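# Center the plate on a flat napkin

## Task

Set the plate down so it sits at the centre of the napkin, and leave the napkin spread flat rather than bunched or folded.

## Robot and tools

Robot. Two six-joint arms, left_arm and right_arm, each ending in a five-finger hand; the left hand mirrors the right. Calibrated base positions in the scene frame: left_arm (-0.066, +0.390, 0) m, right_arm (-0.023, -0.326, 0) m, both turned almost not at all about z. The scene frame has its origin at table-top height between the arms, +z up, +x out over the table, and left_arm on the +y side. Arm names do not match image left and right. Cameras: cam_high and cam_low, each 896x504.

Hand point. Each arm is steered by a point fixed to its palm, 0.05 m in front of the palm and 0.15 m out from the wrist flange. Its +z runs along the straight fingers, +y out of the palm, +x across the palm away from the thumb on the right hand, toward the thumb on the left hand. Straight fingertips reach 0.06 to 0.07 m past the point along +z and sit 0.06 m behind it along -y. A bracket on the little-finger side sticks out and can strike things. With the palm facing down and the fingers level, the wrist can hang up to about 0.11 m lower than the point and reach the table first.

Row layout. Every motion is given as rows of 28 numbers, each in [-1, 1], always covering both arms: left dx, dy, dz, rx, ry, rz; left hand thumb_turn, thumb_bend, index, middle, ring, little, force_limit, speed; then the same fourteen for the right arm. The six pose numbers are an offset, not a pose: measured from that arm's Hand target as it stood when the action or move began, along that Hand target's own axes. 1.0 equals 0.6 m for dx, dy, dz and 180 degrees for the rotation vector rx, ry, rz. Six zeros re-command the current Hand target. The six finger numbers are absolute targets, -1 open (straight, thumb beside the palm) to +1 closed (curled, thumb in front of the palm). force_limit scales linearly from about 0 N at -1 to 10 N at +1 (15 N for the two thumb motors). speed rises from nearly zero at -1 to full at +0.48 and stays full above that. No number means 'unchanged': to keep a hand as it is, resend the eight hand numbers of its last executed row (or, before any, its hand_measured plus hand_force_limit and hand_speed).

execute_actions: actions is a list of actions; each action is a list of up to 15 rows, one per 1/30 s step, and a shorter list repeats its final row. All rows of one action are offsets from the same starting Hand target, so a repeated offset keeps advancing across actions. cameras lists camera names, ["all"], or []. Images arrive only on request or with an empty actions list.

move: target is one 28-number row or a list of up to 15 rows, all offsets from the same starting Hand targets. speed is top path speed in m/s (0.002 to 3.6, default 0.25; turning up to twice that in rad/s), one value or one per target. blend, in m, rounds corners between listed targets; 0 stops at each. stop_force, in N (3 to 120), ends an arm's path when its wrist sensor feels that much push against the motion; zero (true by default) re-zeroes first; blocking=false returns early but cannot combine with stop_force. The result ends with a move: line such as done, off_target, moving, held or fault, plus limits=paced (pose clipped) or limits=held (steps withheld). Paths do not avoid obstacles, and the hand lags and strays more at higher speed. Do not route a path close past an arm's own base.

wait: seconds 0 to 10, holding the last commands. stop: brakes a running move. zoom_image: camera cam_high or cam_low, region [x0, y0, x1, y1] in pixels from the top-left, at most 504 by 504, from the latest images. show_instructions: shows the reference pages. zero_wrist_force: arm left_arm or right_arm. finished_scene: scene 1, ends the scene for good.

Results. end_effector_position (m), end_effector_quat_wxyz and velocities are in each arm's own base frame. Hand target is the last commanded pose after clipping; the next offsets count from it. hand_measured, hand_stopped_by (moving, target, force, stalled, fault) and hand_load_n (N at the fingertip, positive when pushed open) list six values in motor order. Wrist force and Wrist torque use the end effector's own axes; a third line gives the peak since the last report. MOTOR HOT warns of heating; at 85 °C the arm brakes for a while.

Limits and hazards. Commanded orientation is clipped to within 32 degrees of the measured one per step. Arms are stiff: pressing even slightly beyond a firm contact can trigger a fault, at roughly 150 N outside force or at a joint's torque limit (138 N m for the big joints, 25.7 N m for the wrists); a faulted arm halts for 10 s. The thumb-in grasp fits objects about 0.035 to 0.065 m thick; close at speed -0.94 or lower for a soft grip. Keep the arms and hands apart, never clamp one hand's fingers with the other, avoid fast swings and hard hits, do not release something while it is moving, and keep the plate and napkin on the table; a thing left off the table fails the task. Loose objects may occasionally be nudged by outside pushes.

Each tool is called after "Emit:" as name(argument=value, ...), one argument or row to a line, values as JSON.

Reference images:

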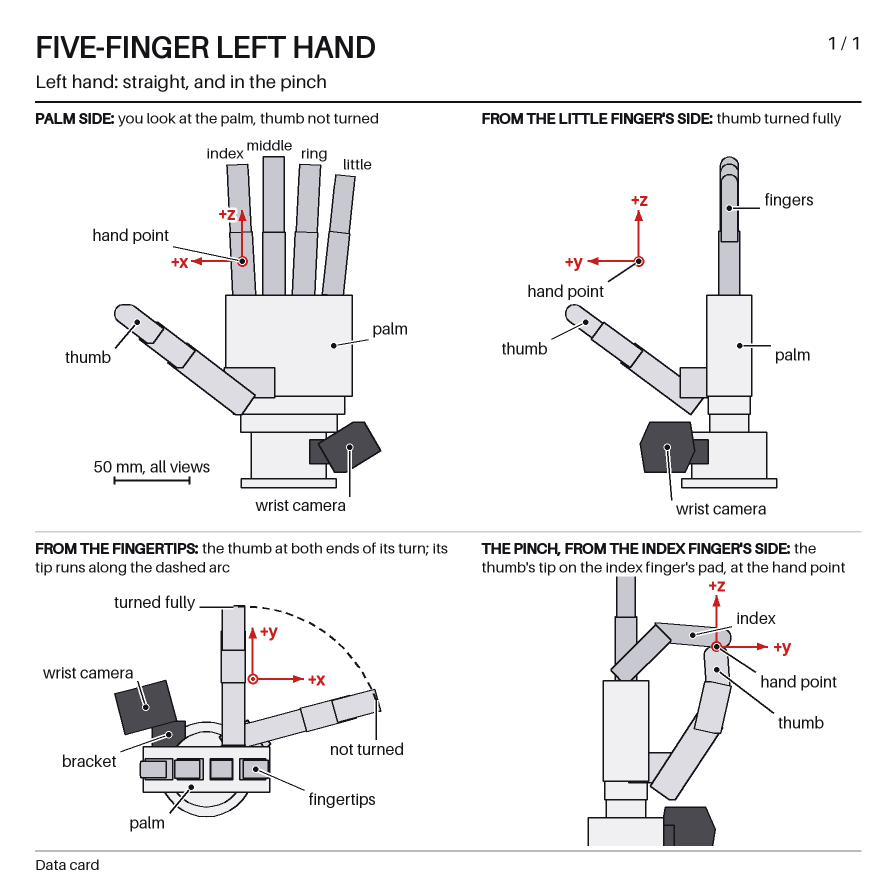

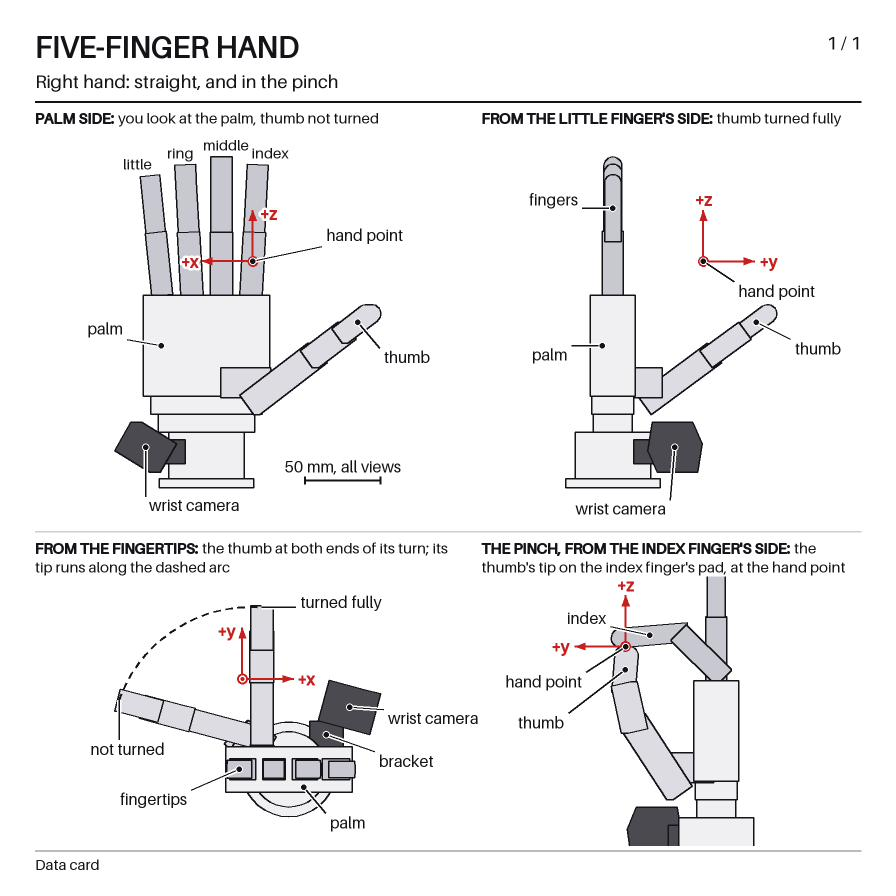

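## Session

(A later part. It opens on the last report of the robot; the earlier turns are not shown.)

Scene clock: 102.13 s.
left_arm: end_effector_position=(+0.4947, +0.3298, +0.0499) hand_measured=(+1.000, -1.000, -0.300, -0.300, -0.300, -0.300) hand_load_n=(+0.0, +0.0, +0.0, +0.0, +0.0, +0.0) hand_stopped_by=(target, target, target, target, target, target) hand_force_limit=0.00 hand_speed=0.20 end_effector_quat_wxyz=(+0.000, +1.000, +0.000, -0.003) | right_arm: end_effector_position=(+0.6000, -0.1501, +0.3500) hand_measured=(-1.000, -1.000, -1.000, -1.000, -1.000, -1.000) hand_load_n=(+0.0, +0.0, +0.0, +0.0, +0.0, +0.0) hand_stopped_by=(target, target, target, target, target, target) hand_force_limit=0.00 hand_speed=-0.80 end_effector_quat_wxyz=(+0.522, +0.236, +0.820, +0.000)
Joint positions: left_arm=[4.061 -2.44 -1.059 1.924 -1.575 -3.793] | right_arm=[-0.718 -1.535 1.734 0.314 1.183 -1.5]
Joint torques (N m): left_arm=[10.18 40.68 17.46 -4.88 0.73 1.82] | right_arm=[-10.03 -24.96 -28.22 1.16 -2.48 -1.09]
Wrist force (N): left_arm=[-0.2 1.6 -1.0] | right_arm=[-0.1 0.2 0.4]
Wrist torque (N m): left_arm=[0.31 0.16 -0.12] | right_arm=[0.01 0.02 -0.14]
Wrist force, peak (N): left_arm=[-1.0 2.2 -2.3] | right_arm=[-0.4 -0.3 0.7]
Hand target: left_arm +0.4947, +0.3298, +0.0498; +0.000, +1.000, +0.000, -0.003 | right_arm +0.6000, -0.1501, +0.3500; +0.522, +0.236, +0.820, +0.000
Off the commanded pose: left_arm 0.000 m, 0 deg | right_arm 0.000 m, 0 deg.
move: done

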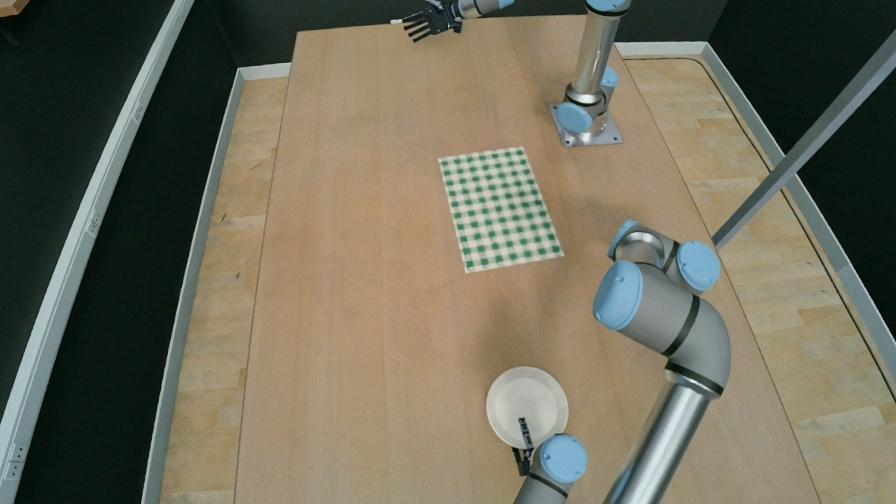

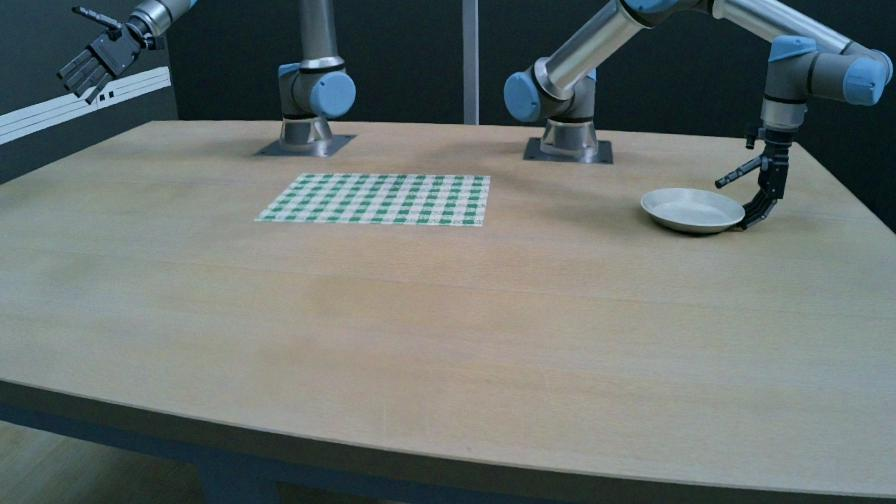

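Emit:
move(
  target=[
    [0,0.19,0,0,0,0, 1,-1,-0.3,-0.3,-0.3,-0.3,0,0.2, 0,0,0,0,0,0,-1,-1,-1,-1,-1,-1,0,-0.8],
  ],
  speed=0.08,
  cameras=["all"],
)

Emit:
zoom_image(
  camera="cam_high",
  region=[430, 300, 630, 464],
)

Emit:
zoom_image(
  camera="cam_low",
  region=[560, 130, 760, 260],
)

Scene clock: 104.90 s.
left_arm: end_effector_position=(+0.4948, +0.2158, +0.0500) hand_measured=(+1.000, -1.000, -0.300, -0.300, -0.300, -0.300) hand_load_n=(+0.0, +0.0, +0.0, +0.0, +0.0, +0.0) hand_stopped_by=(target, target, target, target, target, target) hand_force_limit=0.00 hand_speed=0.20 end_effector_quat_wxyz=(+0.000, +1.000, +0.000, -0.003) | right_arm: end_effector_position=(+0.6000, -0.1501, +0.3500) hand_measured=(-1.000, -1.000, -1.000, -1.000, -1.000, -1.000) hand_load_n=(+0.0, +0.0, -0.5, +0.0, +0.0, +0.0) hand_stopped_by=(target, target, target, target, target, target) hand_force_limit=0.00 hand_speed=-0.80 end_effector_quat_wxyz=(+0.522, +0.236, +0.820, +0.000)
Joint positions: left_arm=[3.926 -2.283 -1.347 2.055 -1.575 -3.928] | right_arm=[-0.718 -1.535 1.734 0.314 1.183 -1.5]
Joint torques (N m): left_arm=[5.91 34.07 18.25 -4.87 0.42 1.33] | right_arm=[-10.46 -24.61 -28.61 1.13 -2.32 -1.1]
Wrist force (N): left_arm=[-0.2 2.1 -0.8] | right_arm=[0.0 0.0 0.0]
Wrist torque (N m): left_arm=[0.39 0.16 -0.20] | right_arm=[0.00 0.01 -0.14]
Wrist force, peak (N): left_arm=[-0.1 2.9 0.5] | right_arm=[-0.3 0.4 0.5]
Hand target: left_arm +0.4947, +0.2158, +0.0499; +0.000, +1.000, +0.000, -0.003 | right_arm +0.6000, -0.1501, +0.3500; +0.522, +0.236, +0.820, +0.000
Off the commanded pose: left_arm 0.000 m, 0 deg | right_arm 0.000 m, 0 deg.
move: done

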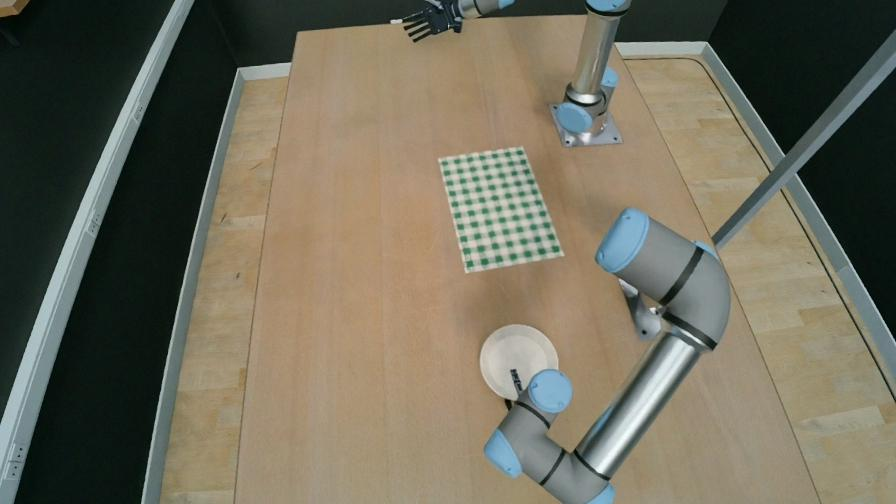

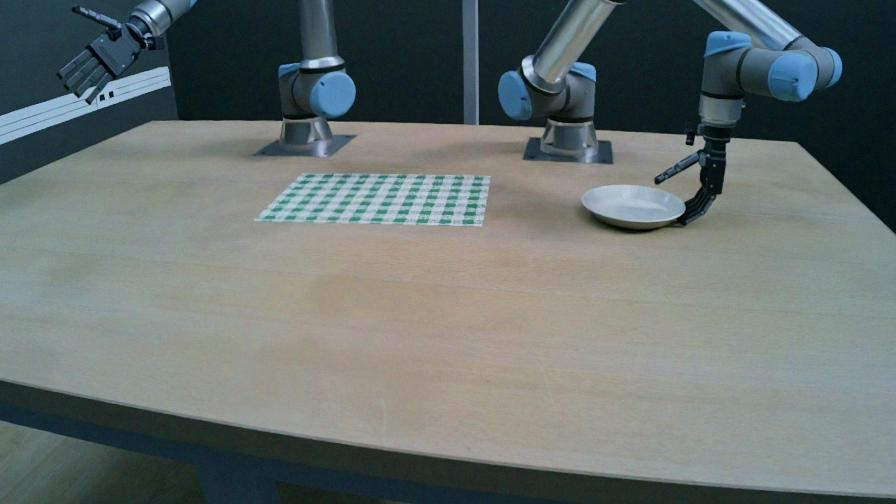

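Scaled by 2.520 from the camera's 896x504 image, which has a finer 1280x720 frame.

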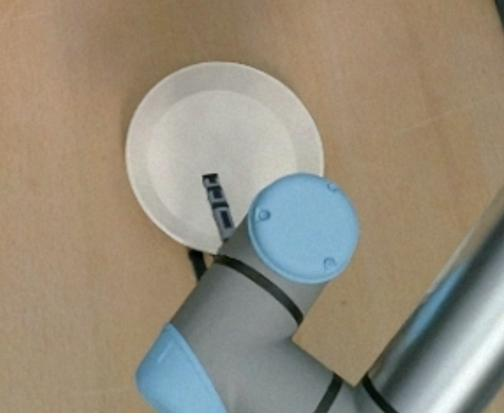

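Scaled by 2.520 from the camera's 896x504 image, which has a finer 1280x720 frame.

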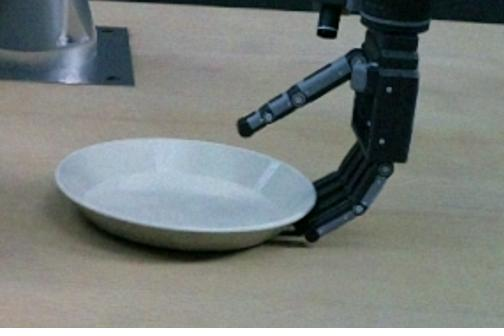

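Emit:
move(
  target=[
    [0,0.19,0,0,0,0, 1,-1,-0.3,-0.3,-0.3,-0.3,0,0.2, 0,0,0,0,0,0,-1,-1,-1,-1,-1,-1,0,-0.8],
  ],
  speed=0.08,
  cameras=["all"],
)

Emit:
zoom_image(
  camera="cam_high",
  region=[400, 240, 600, 404],
)

Emit:
zoom_image(
  camera="cam_low",
  region=[480, 130, 680, 260],
)

Scene clock: 107.03 s.
left_arm: end_effector_position=(+0.4948, +0.1018, +0.0500) hand_measured=(+1.000, -1.000, -0.300, -0.300, -0.300, -0.300) hand_load_n=(+0.0, +0.0, +0.0, +0.0, +0.0, +0.0) hand_stopped_by=(target, target, target, target, target, target) hand_force_limit=0.00 hand_speed=0.20 end_effector_quat_wxyz=(+0.000, +1.000, +0.000, -0.003) | right_arm: end_effector_position=(+0.6000, -0.1501, +0.3500) hand_measured=(-1.000, -1.000, -1.000, -1.000, -1.000, -1.000) hand_load_n=(+0.0, +0.0, +0.0, +0.0, +0.0, +0.0) hand_stopped_by=(target, target, target, target, target, target) hand_force_limit=0.00 hand_speed=-0.80 end_effector_quat_wxyz=(+0.522, +0.236, +0.820, +0.000)
Joint positions: left_arm=[3.751 -2.181 -1.529 2.134 -1.574 -4.103] | right_arm=[-0.718 -1.535 1.734 0.314 1.183 -1.5]
Joint torques (N m): left_arm=[8.21 29.1 24.66 -4.8 -0.27 1.82] | right_arm=[-9.65 -24.77 -28.19 1.13 -2.38 -1.12]
Wrist force (N): left_arm=[0.1 1.9 -0.7] | right_arm=[-0.1 0.0 0.5]
Wrist torque (N m): left_arm=[0.34 0.11 -0.18] | right_arm=[-0.03 0.02 -0.16]
Wrist force, peak (N): left_arm=[0.1 2.5 0.5] | right_arm=[0.2 0.0 0.8]
Hand target: left_arm +0.4947, +0.1018, +0.0500; +0.000, +1.000, +0.000, -0.003 | right_arm +0.6000, -0.1501, +0.3500; +0.522, +0.236, +0.820, +0.000
Off the commanded pose: left_arm 0.000 m, 0 deg | right_arm 0.000 m, 0 deg.
move: done

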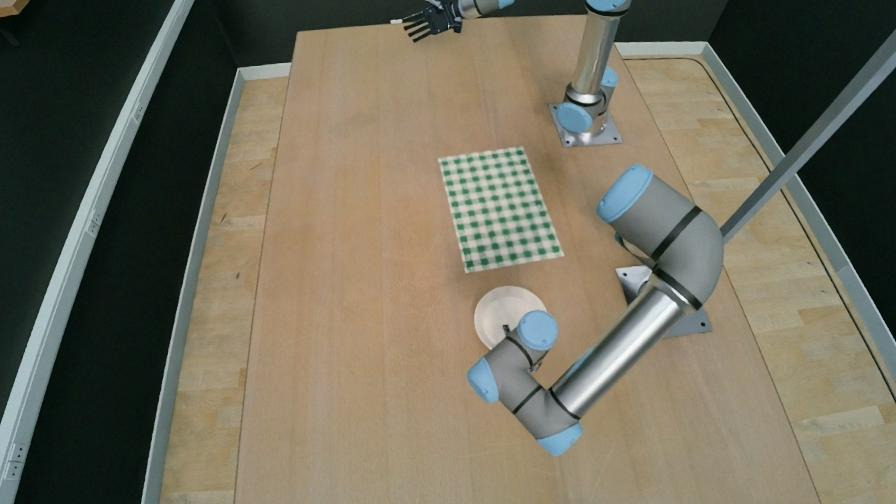

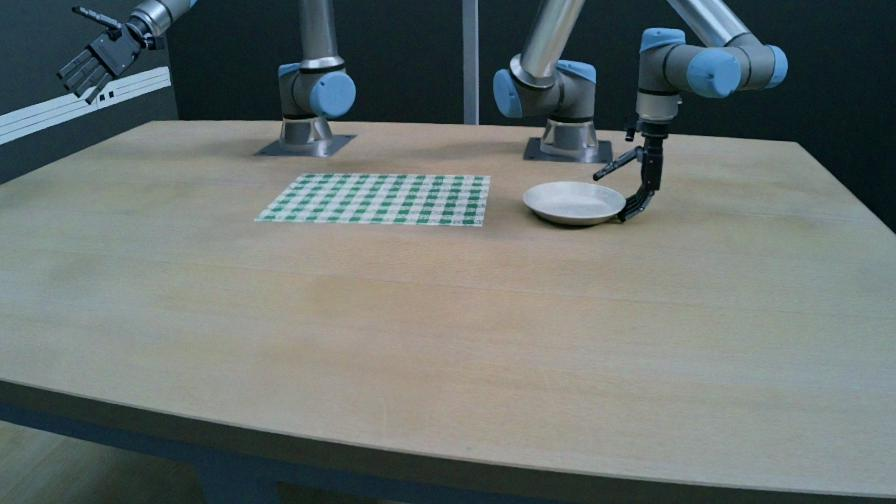

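Scaled by 2.520 from the camera's 896x504 image, which has a finer 1280x720 frame.

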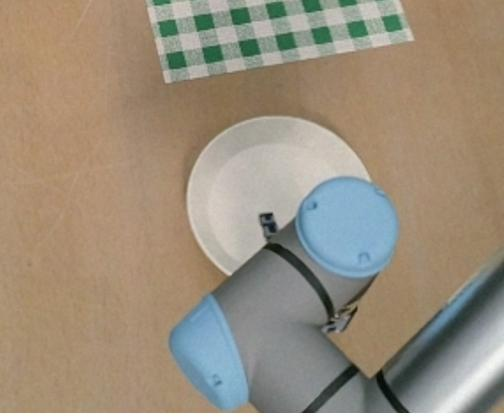

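Scaled by 2.520 from the camera's 896x504 image, which has a finer 1280x720 frame.

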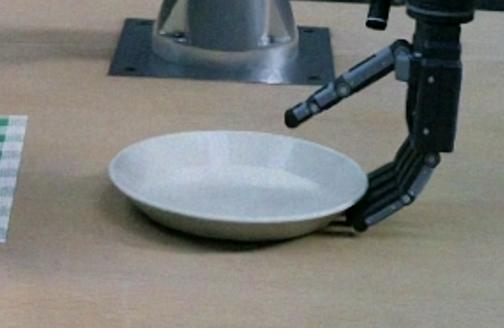

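Emit:
move(
  target=[
    [0,0,0,0,0,0, 1,-1,-0.3,-0.3,-0.3,-0.3,0,0.2, 0.8355,0.9448,-0.3622,-0.097,0.378,-0.0966,-1,-1,-0.55,-0.55,-0.55,-0.55,0,0.2],
  ],
  speed=0.25,
  cameras=["all"],
)

Emit:
zoom_image(
  camera="cam_high",
  region=[400, 240, 600, 404],
)

Emit:
zoom_image(
  camera="cam_low",
  region=[440, 100, 680, 260],
)

Scene clock: 114.17 s.
left_arm: end_effector_position=(+0.4947, +0.1018, +0.0500) hand_measured=(+1.000, -1.000, -0.300, -0.300, -0.300, -0.300) hand_load_n=(+0.0, -0.5, +0.0, +0.0, +0.0, +0.0) hand_stopped_by=(target, target, target, target, target, target) hand_force_limit=0.00 hand_speed=0.20 end_effector_quat_wxyz=(+0.000, +1.000, +0.000, -0.003) | right_arm: end_effector_position=(+0.4606, +0.6009, +0.1596) hand_measured=(-1.000, -1.000, -0.550, -0.550, -0.550, -0.550) hand_load_n=(+0.0, +0.0, +0.0, +0.0, +0.0, +0.0) hand_stopped_by=(target, target, target, target, target, target) hand_force_limit=0.00 hand_speed=0.20 end_effector_quat_wxyz=(+0.000, -0.001, +0.985, +0.174)
Joint positions: left_arm=[3.751 -2.181 -1.529 2.134 -1.574 -4.103] | right_arm=[0.604 -0.71 0.825 1.252 1.285 -0.938]
Joint torques (N m): left_arm=[-6.85 29.97 24.26 -4.9 -0.97 -1.47] | right_arm=[0.17 -44.66 -27.42 3.36 -2.44 0.31]
Wrist force (N): left_arm=[-0.1 1.6 -0.8] | right_arm=[-0.8 0.4 -0.2]
Wrist torque (N m): left_arm=[0.30 0.14 -0.18] | right_arm=[0.13 0.14 0.14]
Wrist force, peak (N): left_arm=[0.0 1.9 -0.8] | right_arm=[-0.9 -1.9 1.0]
Hand target: left_arm +0.4947, +0.1018, +0.0500; +0.000, +1.000, +0.000, -0.003 | right_arm +0.4605, +0.6010, +0.1597; +0.000, -0.001, +0.985, +0.174
Off the commanded pose: left_arm 0.000 m, 0 deg | right_arm 0.000 m, 0 deg.
move: done

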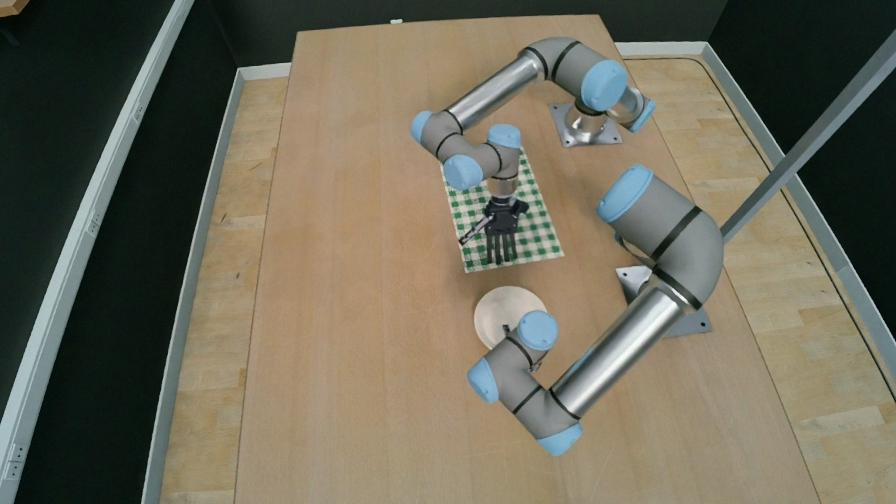

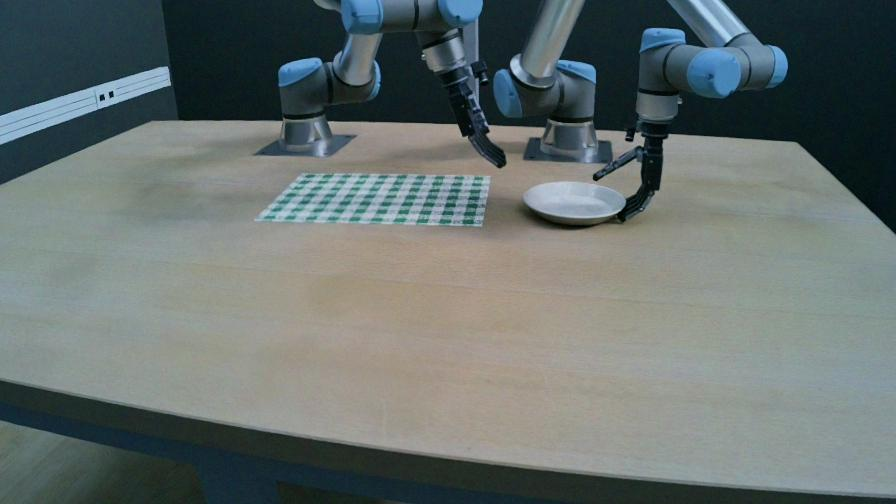

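Scaled by 2.520 from the camera's 896x504 image, which has a finer 1280x720 frame.

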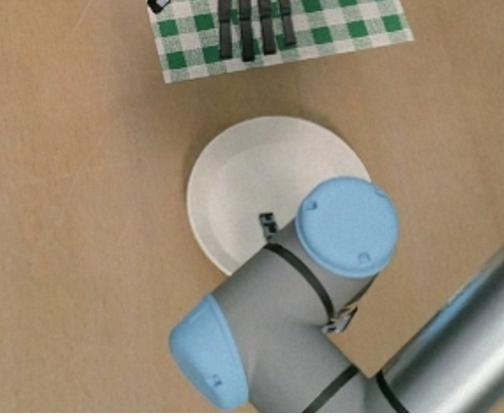

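Scaled by 2.100 from the camera's 896x504 image, which has a finer 1280x720 frame.

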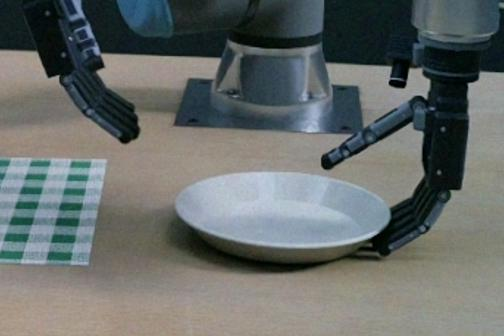

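Emit:
move(
  target=[
    [0,0,0,0,0,0, 1,-1,-0.3,-0.3,-0.3,-0.3,0,0.2, 0.0067,-0.0456,0.1253,0,0,0,-1,-1,-0.55,-0.55,-0.55,-0.55,0,0.2],
  ],
  speed=0.1,
)

Emit:
move(
  target=[
    [0,0,0,0,0,0, 1,-1,-0.3,-0.3,-0.3,-0.3,0,0.2, 0,-0.0171,0.047,0,0,0,-1,-1,-0.55,-0.55,-0.55,-0.55,0,0.2],
  ],
  speed=0.012,
  stop_force=3,
  cameras=["all"],
)

Emit:
zoom_image(
  camera="cam_low",
  region=[440, 100, 680, 260],
)

Emit:
zoom_image(
  camera="cam_high",
  region=[400, 240, 600, 404],
)

Scene clock: 116.13 s.
left_arm: end_effector_position=(+0.4947, +0.1018, +0.0500) hand_measured=(+1.000, -1.000, -0.300, -0.300, -0.300, -0.300) hand_load_n=(+0.0, +0.0, +0.0, +0.0, +0.0, +0.0) hand_stopped_by=(target, target, target, target, target, target) hand_force_limit=0.00 hand_speed=0.20 end_effector_quat_wxyz=(+0.000, +1.000, +0.000, -0.003) | right_arm: end_effector_position=(+0.4564, +0.6010, +0.0796) hand_measured=(-1.000, -1.000, -0.550, -0.550, -0.550, -0.550) hand_load_n=(+0.0, +0.0, +0.0, +0.0, +0.5, +0.0) hand_stopped_by=(target, target, target, target, target, target) hand_force_limit=0.00 hand_speed=0.20 end_effector_quat_wxyz=(+0.000, -0.001, +0.985, +0.174)
Joint positions: left_arm=[3.751 -2.181 -1.529 2.134 -1.574 -4.103] | right_arm=[0.608 -0.669 0.958 1.077 1.286 -0.934]
Joint torques (N m): left_arm=[-6.78 29.68 24.72 -4.99 -0.9 -1.4] | right_arm=[8.47 -57.01 -26.41 1.3 1.18 0.46]
Wrist force (N): left_arm=[-0.1 1.5 -0.7] | right_arm=[-0.7 0.6 -0.2]
Wrist torque (N m): left_arm=[0.28 0.14 -0.17] | right_arm=[0.15 0.11 -0.01]
Wrist force, peak (N): left_arm=[-0.1 1.9 -0.8] | right_arm=[-0.6 0.8 -1.1]
Hand target: left_arm +0.4947, +0.1018, +0.0500; +0.000, +1.000, +0.000, -0.003 | right_arm +0.4565, +0.6010, +0.0797; +0.000, -0.001, +0.985, +0.174
Off the commanded pose: left_arm 0.000 m, 0 deg | right_arm 0.000 m, 0 deg.
move: done

Scene clock: 118.40 s.
left_arm: end_effector_position=(+0.4947, +0.1018, +0.0500) hand_measured=(+1.000, -1.000, -0.300, -0.300, -0.300, -0.300) hand_load_n=(+0.0, +0.0, +0.0, +0.0, +0.0, +0.0) hand_stopped_by=(target, target, target, target, target, target) hand_force_limit=0.00 hand_speed=0.20 end_effector_quat_wxyz=(+0.000, +1.000, +0.000, -0.003) | right_arm: end_effector_position=(+0.4565, +0.6011, +0.0651) hand_measured=(-1.000, -1.000, -0.550, -0.550, -0.550, -0.550) hand_load_n=(+0.0, +0.0, +0.0, -1.5, +0.0, +0.0) hand_stopped_by=(target, target, target, target, target, target) hand_force_limit=0.00 hand_speed=0.20 end_effector_quat_wxyz=(+0.000, -0.001, +0.985, +0.174)
Joint positions: left_arm=[3.751 -2.181 -1.529 2.134 -1.574 -4.103] | right_arm=[0.608 -0.657 0.974 1.049 1.286 -0.934]
Joint torques (N m): left_arm=[-7.02 29.92 24.24 -5 -0.93 -1.1] | right_arm=[-6.86 -58.28 -27.67 2.94 -1.37 -0.62]
Wrist force (N): left_arm=[-0.1 1.8 -0.7] | right_arm=[-0.4 -0.6 -4.4]
Wrist torque (N m): left_arm=[0.33 0.14 -0.19] | right_arm=[0.25 0.16 -0.02]
Wrist force, peak (N): left_arm=[0.2 1.8 -0.7] | right_arm=[-0.5 -2.8 -11.4]
Hand target: left_arm +0.4947, +0.1018, +0.0500; +0.000, +1.000, +0.000, -0.003 | right_arm +0.4565, +0.6011, +0.0651; +0.000, -0.001, +0.985, +0.174 (not the last commanded pose)
Off the commanded pose: left_arm 0.000 m, 0 deg | right_arm 0.015 m, 0 deg.
move: contact (right_arm)

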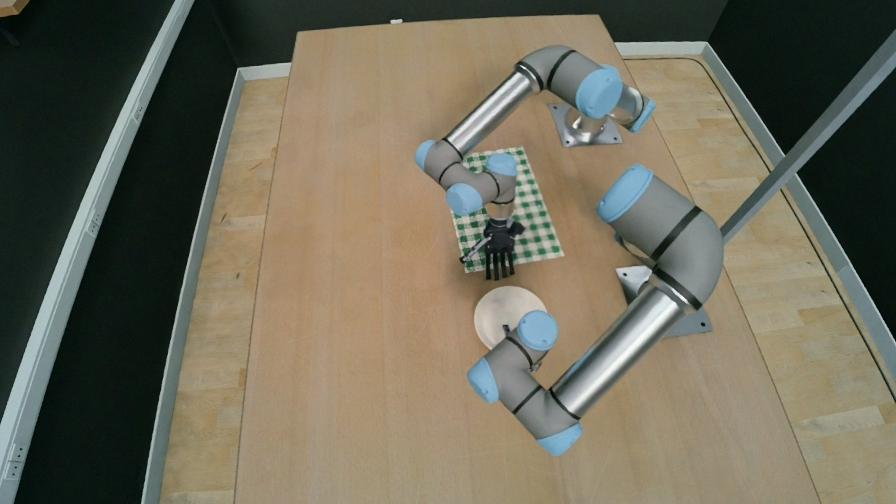

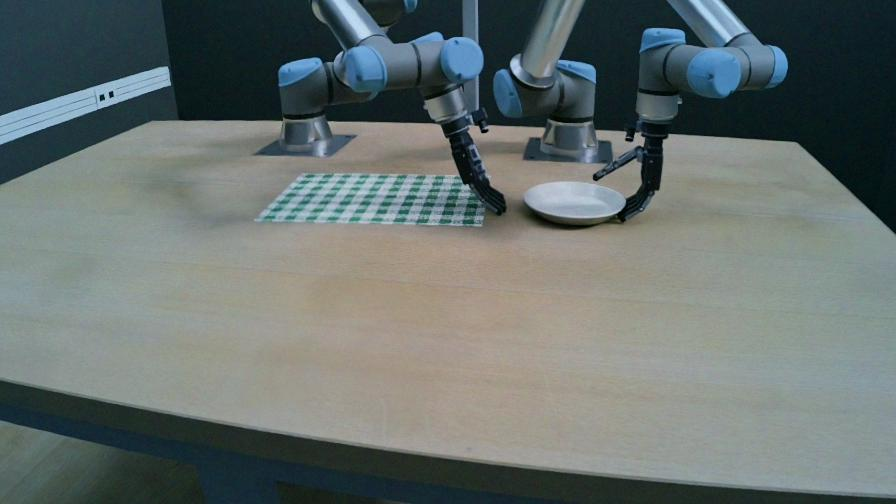

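Scaled by 2.100 from the camera's 896x504 image, which has a finer 1280x720 frame.

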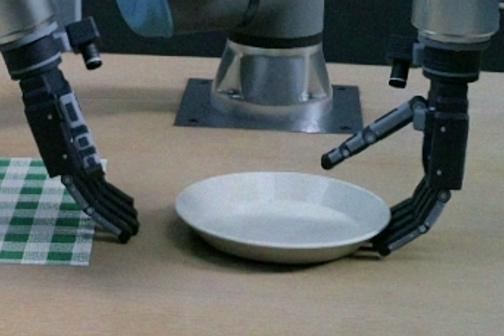

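Scaled by 2.520 from the camera's 896x504 image, which has a finer 1280x720 frame.

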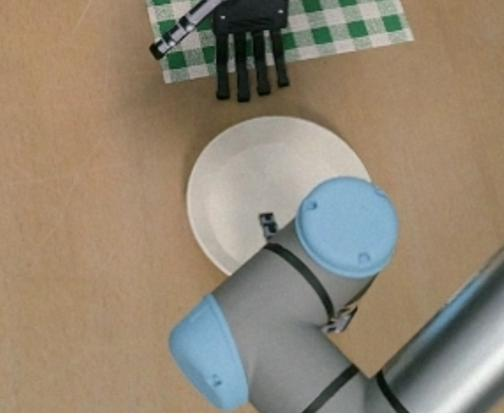

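Emit:
move(
  target=[
    [-0.0133,0,0,0,0,0, 1,-1,-0.3,-0.3,-0.3,-0.3,0,0.2, 0.0133,0.0017,-0.0047,0,0,0,-1,-1,-0.55,-0.55,-0.55,-0.55,0,0.2],
  ],
  speed=0.03,
)

Emit:
move(
  target=[
    [0,0,0,0,0,0, 1,-1,-0.3,-0.3,-0.3,-0.3,0,0.2, 0,0.1018,0.037,0,0,0,-1,-1,-0.55,-0.55,-0.55,-0.55,0,0.2],
  ],
  speed=0.02,
  stop_force=3,
  cameras=["all"],
)

Emit:
zoom_image(
  camera="cam_low",
  region=[440, 100, 680, 260],
)

Emit:
zoom_image(
  camera="cam_high",
  region=[400, 240, 600, 404],
)

Scene clock: 119.93 s.
left_arm: end_effector_position=(+0.4867, +0.1019, +0.0501) hand_measured=(+1.000, -1.000, -0.300, -0.300, -0.300, -0.300) hand_load_n=(+0.0, +0.0, +0.0, +0.5, +0.0, +0.0) hand_stopped_by=(target, target, target, target, target, target) hand_force_limit=0.00 hand_speed=0.20 end_effector_quat_wxyz=(+0.000, +1.000, +0.000, -0.003) | right_arm: end_effector_position=(+0.4484, +0.6011, +0.0681) hand_measured=(-1.000, -1.000, -0.550, -0.550, -0.550, -0.550) hand_load_n=(+0.0, +0.0, +0.0, +0.5, +0.0, +0.5) hand_stopped_by=(target, target, target, target, target, target) hand_force_limit=0.00 hand_speed=0.20 end_effector_quat_wxyz=(+0.000, -0.001, +0.985, +0.174)
Joint positions: left_arm=[3.761 -2.165 -1.556 2.145 -1.574 -4.093] | right_arm=[0.616 -0.675 0.999 1.039 1.288 -0.926]
Joint torques (N m): left_arm=[-6.82 32.63 24.03 -3.29 -1.04 -1.24] | right_arm=[-1.47 -48.33 -28.68 2.94 1.47 -0.54]
Wrist force (N): left_arm=[0.0 1.6 -0.2] | right_arm=[-0.6 0.6 -0.3]
Wrist torque (N m): left_arm=[0.31 0.15 -0.17] | right_arm=[0.14 0.09 -0.01]
Wrist force, peak (N): left_arm=[0.1 1.8 -0.9] | right_arm=[-0.4 -0.5 -4.9]
Hand target: left_arm +0.4867, +0.1018, +0.0500; +0.000, +1.000, +0.000, -0.003 | right_arm +0.4485, +0.6010, +0.0681; +0.000, -0.001, +0.985, +0.174
Off the commanded pose: left_arm 0.000 m, 0 deg | right_arm 0.000 m, 0 deg.
move: done

Scene clock: 123.47 s.
left_arm: end_effector_position=(+0.4867, +0.1018, +0.0500) hand_measured=(+1.000, -1.000, -0.300, -0.300, -0.300, -0.300) hand_load_n=(+0.0, +0.0, +0.0, +1.0, +0.0, +0.0) hand_stopped_by=(target, target, target, target, target, target) hand_force_limit=0.00 hand_speed=0.20 end_effector_quat_wxyz=(+0.000, +1.000, +0.000, -0.003) | right_arm: end_effector_position=(+0.4485, +0.6492, +0.0681) hand_measured=(-1.000, -1.000, -0.550, -0.550, -0.550, -0.550) hand_load_n=(+0.0, +0.0, +0.0, +1.5, +0.0, +0.0) hand_stopped_by=(target, target, target, target, target, target) hand_force_limit=0.00 hand_speed=0.20 end_effector_quat_wxyz=(+0.000, -0.001, +0.985, +0.174)
Joint positions: left_arm=[3.76 -2.165 -1.556 2.145 -1.574 -4.094] | right_arm=[0.677 -0.569 0.792 1.123 1.301 -0.864]
Joint torques (N m): left_arm=[-9.49 30.83 19.35 -4.97 1.07 -1.69] | right_arm=[-12.94 -50.95 -29.93 3.41 -3.1 0.4]
Wrist force (N): left_arm=[0.0 1.3 0.2] | right_arm=[-0.1 -0.5 1.0]
Wrist torque (N m): left_arm=[0.32 0.14 -0.15] | right_arm=[0.08 0.06 0.13]
Wrist force, peak (N): left_arm=[0.1 -1.9 -0.3] | right_arm=[-0.1 -3.2 -0.8]
Hand target: left_arm +0.4867, +0.1018, +0.0500; +0.000, +1.000, +0.000, -0.003 | right_arm +0.4485, +0.6492, +0.0681; +0.000, -0.001, +0.985, +0.174 (not the last commanded pose)
Off the commanded pose: left_arm 0.000 m, 0 deg | right_arm 0.017 m, 0 deg.
move: contact (right_arm)

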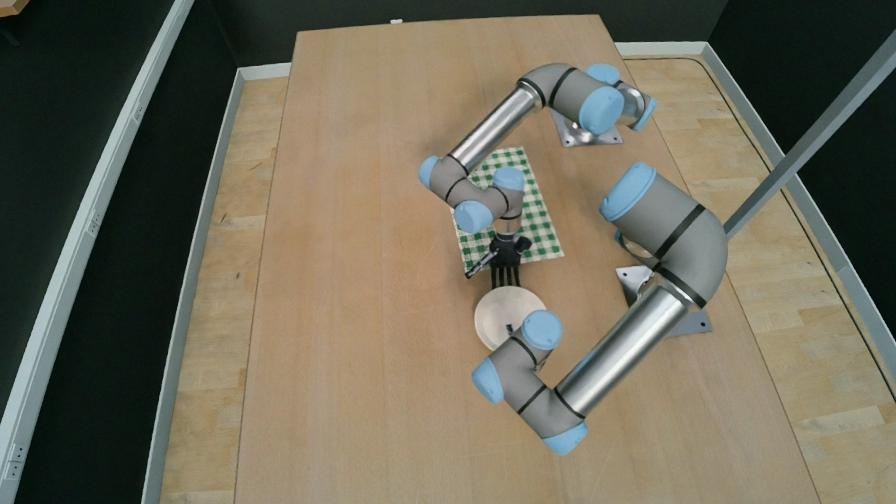

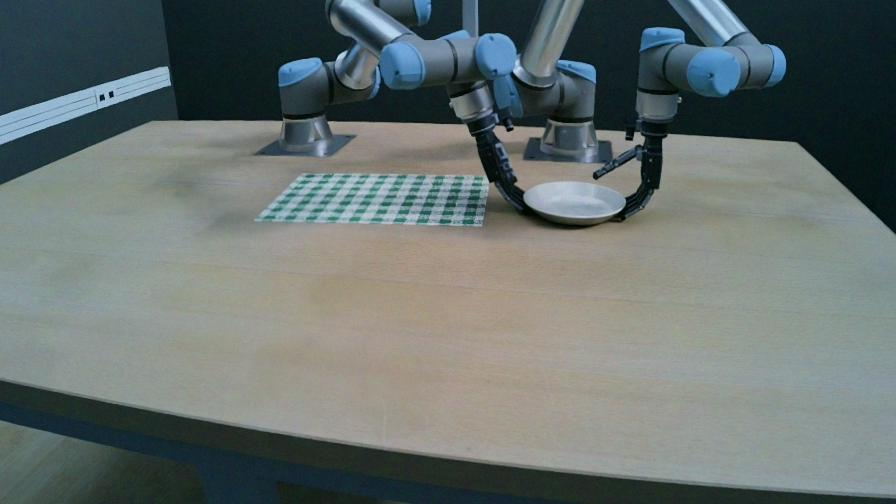

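Scaled by 2.100 from the camera's 896x504 image, which has a finer 1280x720 frame.

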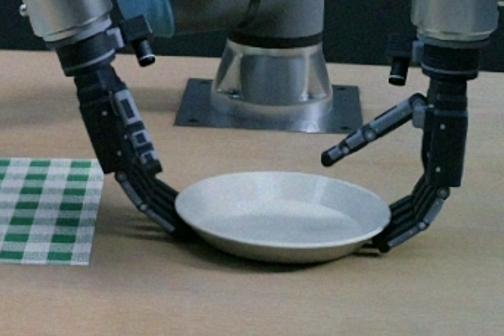

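Scaled by 2.520 from the camera's 896x504 image, which has a finer 1280x720 frame.

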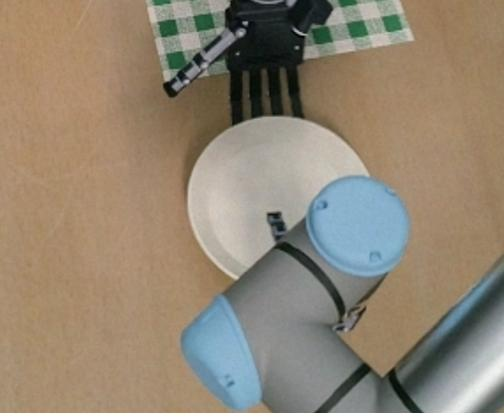

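Emit:
move(
  target=[
    [0,0,0,0,0,0, 1,-1,-0.3,-0.3,-0.3,-0.3,0,0.2, 0,0.0063,0.0023,0,0,0,-1,-1,-0.55,-0.55,-0.55,-0.55,0,0.2],
    [0,0,-0.0333,0,0,0, 1,-1,-0.3,-0.3,-0.3,-0.3,0,0.2, 0,0.0177,-0.029,0,0,0,-1,-1,-0.55,-0.55,-0.55,-0.55,0,0.2],
  ],
  speed=0.02,
  cameras=["all"],
)

Emit:
zoom_image(
  camera="cam_low",
  region=[440, 100, 680, 260],
)

Emit:
zoom_image(
  camera="cam_high",
  region=[400, 240, 600, 404],
)

Scene clock: 126.03 s.
left_arm: end_effector_position=(+0.4869, +0.1018, +0.0702) hand_measured=(+1.000, -1.000, -0.300, -0.300, -0.300, -0.300) hand_load_n=(+0.0, +0.0, +0.0, +7.0, +3.0, +0.0) hand_stopped_by=(target, target, target, target, target, target) hand_force_limit=0.00 hand_speed=0.20 end_effector_quat_wxyz=(+0.000, +1.000, +0.000, -0.003) | right_arm: end_effector_position=(+0.4484, +0.6533, +0.0883) hand_measured=(-1.000, -1.000, -0.550, -0.552, -0.550, -0.550) hand_load_n=(+0.0, +0.0, +0.0, +11.0, +1.0, +0.0) hand_stopped_by=(target, target, target, target, target, target) hand_force_limit=0.00 hand_speed=0.20 end_effector_quat_wxyz=(+0.000, -0.001, +0.985, +0.174)
Joint positions: left_arm=[3.76 -2.14 -1.537 2.102 -1.574 -4.094] | right_arm=[0.682 -0.572 0.745 1.172 1.302 -0.859]
Joint torques (N m): left_arm=[-15.28 33.26 7.17 -2.36 4.61 -1.82] | right_arm=[-4.96 -54.28 -13.81 -1.63 -5.51 -0.94]
Wrist force (N): left_arm=[0.1 -13.0 1.2] | right_arm=[-0.4 -15.7 -2.4]
Wrist torque (N m): left_arm=[0.47 0.16 0.29] | right_arm=[0.33 0.16 -0.46]
Wrist force, peak (N): left_arm=[0.0 -14.1 -0.2] | right_arm=[-0.3 -17.1 -3.6]
Hand target: left_arm +0.4869, +0.1018, +0.0700; +0.000, +1.000, +0.000, -0.003 | right_arm +0.4484, +0.6533, +0.0881; +0.000, -0.001, +0.985, +0.174
Off the commanded pose: left_arm 0.000 m, 0 deg | right_arm 0.000 m, 0 deg.
move: done

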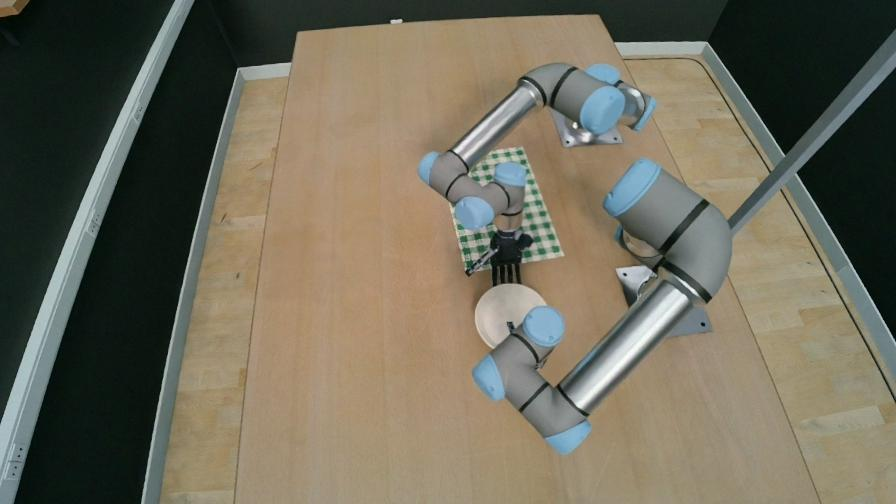

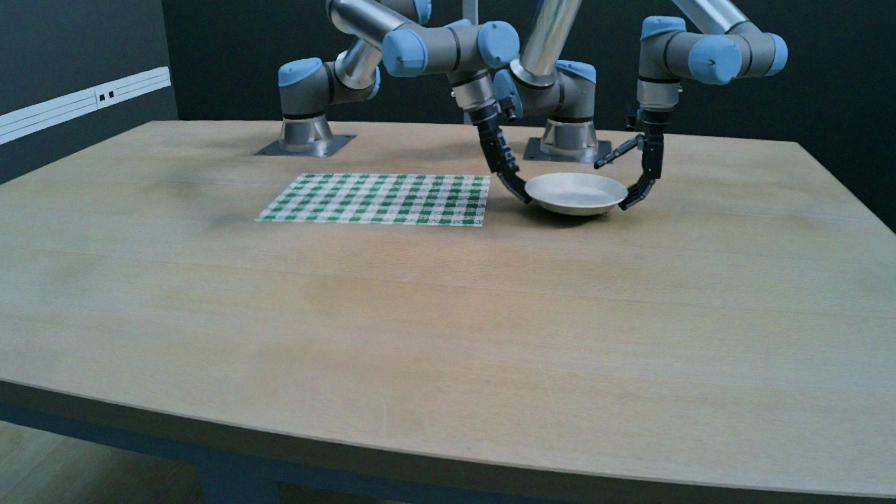

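Scaled by 2.100 from the camera's 896x504 image, which has a finer 1280x720 frame.

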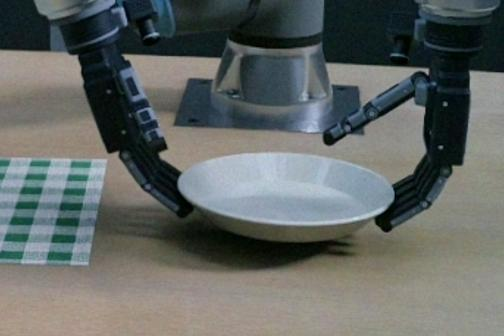

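Scaled by 2.520 from the camera's 896x504 image, which has a finer 1280x720 frame.

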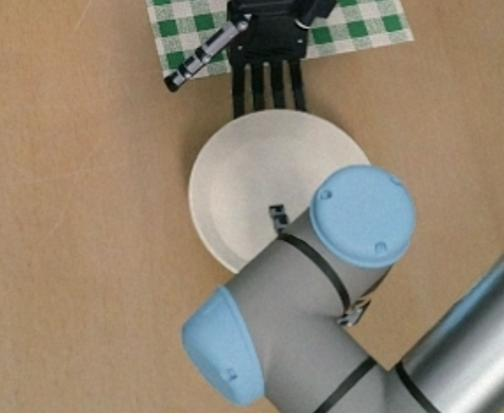

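Emit:
move(
  target=[
    [0,0,-0.05,0,0,0, 1,-1,-0.3,-0.3,-0.3,-0.3,0,0.2, 0,0.0156,-0.0475,0,0,0,-1,-1,-0.55,-0.55,-0.55,-0.55,0,0.2],
  ],
  speed=0.03,
)

Scene clock: 127.87 s.
left_arm: end_effector_position=(+0.4871, +0.1018, +0.1003) hand_measured=(+1.000, -1.000, -0.300, -0.300, -0.300, -0.300) hand_load_n=(+0.0, +0.0, +0.0, +4.5, +1.5, +0.0) hand_stopped_by=(target, target, target, target, target, target) hand_force_limit=0.00 hand_speed=0.20 end_effector_quat_wxyz=(+0.000, +1.000, +0.000, -0.003) end_effector_velocity=(+0.001, +0.000, -0.002) end_effector_angular_velocity=(+0.002, -0.003, +0.000) | right_arm: end_effector_position=(+0.4485, +0.6523, +0.1184) hand_measured=(-1.000, -1.000, -0.550, -0.552, -0.550, -0.550) hand_load_n=(+0.0, +0.0, +0.0, +7.0, +0.0, +0.0) hand_stopped_by=(target, target, target, target, target, target) hand_force_limit=0.00 hand_speed=0.20 end_effector_quat_wxyz=(+0.000, -0.001, +0.985, +0.174) end_effector_velocity=(+0.000, +0.001, -0.001) end_effector_angular_velocity=(+0.003, -0.002, +0.001)
Joint positions: left_arm=[3.76 -2.107 -1.506 2.037 -1.574 -4.094] | right_arm=[0.681 -0.59 0.702 1.233 1.302 -0.86]
Joint velocities: left_arm=[0 -0.001 -0.001 0.006 0 0] | right_arm=[0.001 0.001 0.002 -0.006 -0.001 0]
Joint torques (N m): left_arm=[-11.92 29.64 3.97 -1.37 2.75 -1.73] | right_arm=[-9.04 -51.49 -9.35 -0.45 -4.11 -1.45]
Wrist force (N): left_arm=[0.0 -6.0 0.9] | right_arm=[-0.5 -8.9 -0.7]
Wrist torque (N m): left_arm=[0.43 0.20 0.06] | right_arm=[0.19 0.16 -0.12]
Wrist force, peak (N): left_arm=[-0.1 -13.1 0.9] | right_arm=[-0.6 -16.0 -2.7]
Hand target: left_arm +0.4870, +0.1018, +0.1000; +0.000, +1.000, +0.000, -0.003 | right_arm +0.4484, +0.6523, +0.1181; +0.000, -0.001, +0.985, +0.174
Off the commanded pose: left_arm 0.000 m, 0 deg | right_arm 0.000 m, 0 deg.
move: done

Emit:
move(
  target=[
    [-0.0094,0.1333,0,0,0,0, 1,-1,-0.3,-0.3,-0.3,-0.3,0,0.2, 0.0108,-0.1251,-0.0457,0,0,0,-1,-1,-0.55,-0.55,-0.55,-0.55,0,0.2],
  ],
  speed=0.05,
  cameras=["all"],
)

Scene clock: 130.20 s.
left_arm: end_effector_position=(+0.4814, +0.0218, +0.1001) hand_measured=(+1.000, -1.000, -0.300, -0.300, -0.300, -0.300) hand_load_n=(+0.0, +0.0, +0.5, +4.5, +1.5, +0.0) hand_stopped_by=(target, target, target, target, target, target) hand_force_limit=0.00 hand_speed=0.20 end_effector_quat_wxyz=(+0.000, +1.000, +0.000, -0.003) | right_arm: end_effector_position=(+0.4421, +0.5723, +0.1182) hand_measured=(-1.000, -1.000, -0.550, -0.552, -0.550, -0.550) hand_load_n=(+0.0, +0.0, +0.0, +6.5, +0.0, +0.0) hand_stopped_by=(target, target, target, target, target, target) hand_force_limit=0.00 hand_speed=0.20 end_effector_quat_wxyz=(+0.000, +0.000, +0.985, +0.174)
Joint positions: left_arm=[3.616 -2.05 -1.596 2.07 -1.573 -4.238] | right_arm=[0.582 -0.783 1.067 1.089 1.281 -0.961]
Joint torques (N m): left_arm=[4.44 25.3 24.6 -5.02 1.97 1.31] | right_arm=[16.99 -48.81 -24.76 2.33 -1.52 0.93]
Wrist force (N): left_arm=[0.0 -5.2 1.0] | right_arm=[-0.5 -7.9 -0.7]
Wrist torque (N m): left_arm=[0.44 0.20 0.04] | right_arm=[0.25 0.13 -0.21]
Wrist force, peak (N): left_arm=[0.1 -6.6 1.1] | right_arm=[-0.2 -9.0 -0.5]
Hand target: left_arm +0.4814, +0.0218, +0.1001; +0.000, +1.000, +0.000, -0.003 | right_arm +0.4420, +0.5724, +0.1181; +0.000, -0.001, +0.985, +0.174
Off the commanded pose: left_arm 0.000 m, 0 deg | right_arm 0.000 m, 0 deg.
move: done

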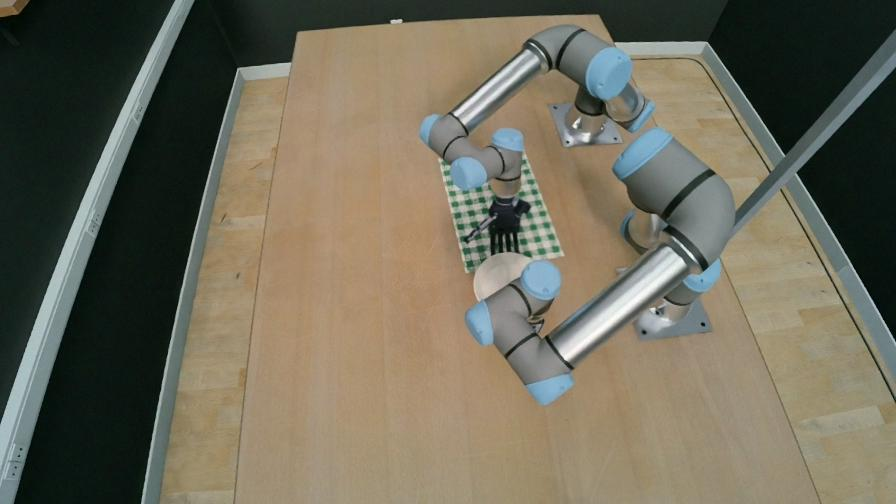

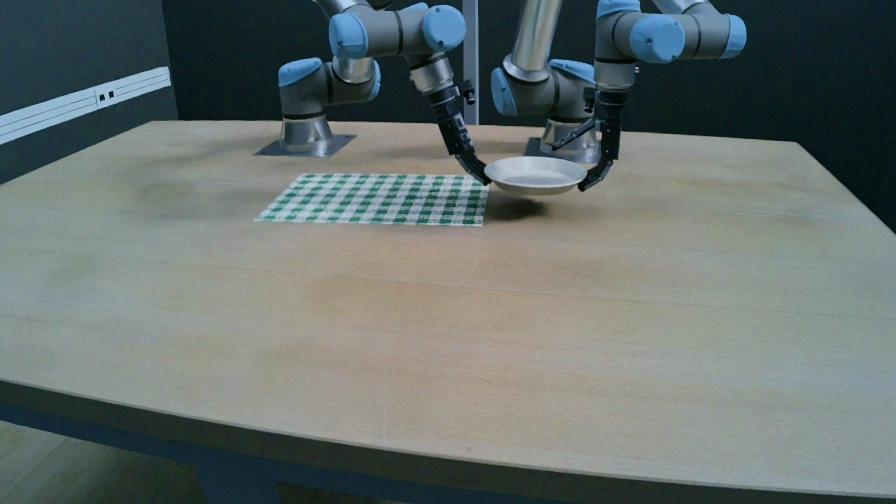

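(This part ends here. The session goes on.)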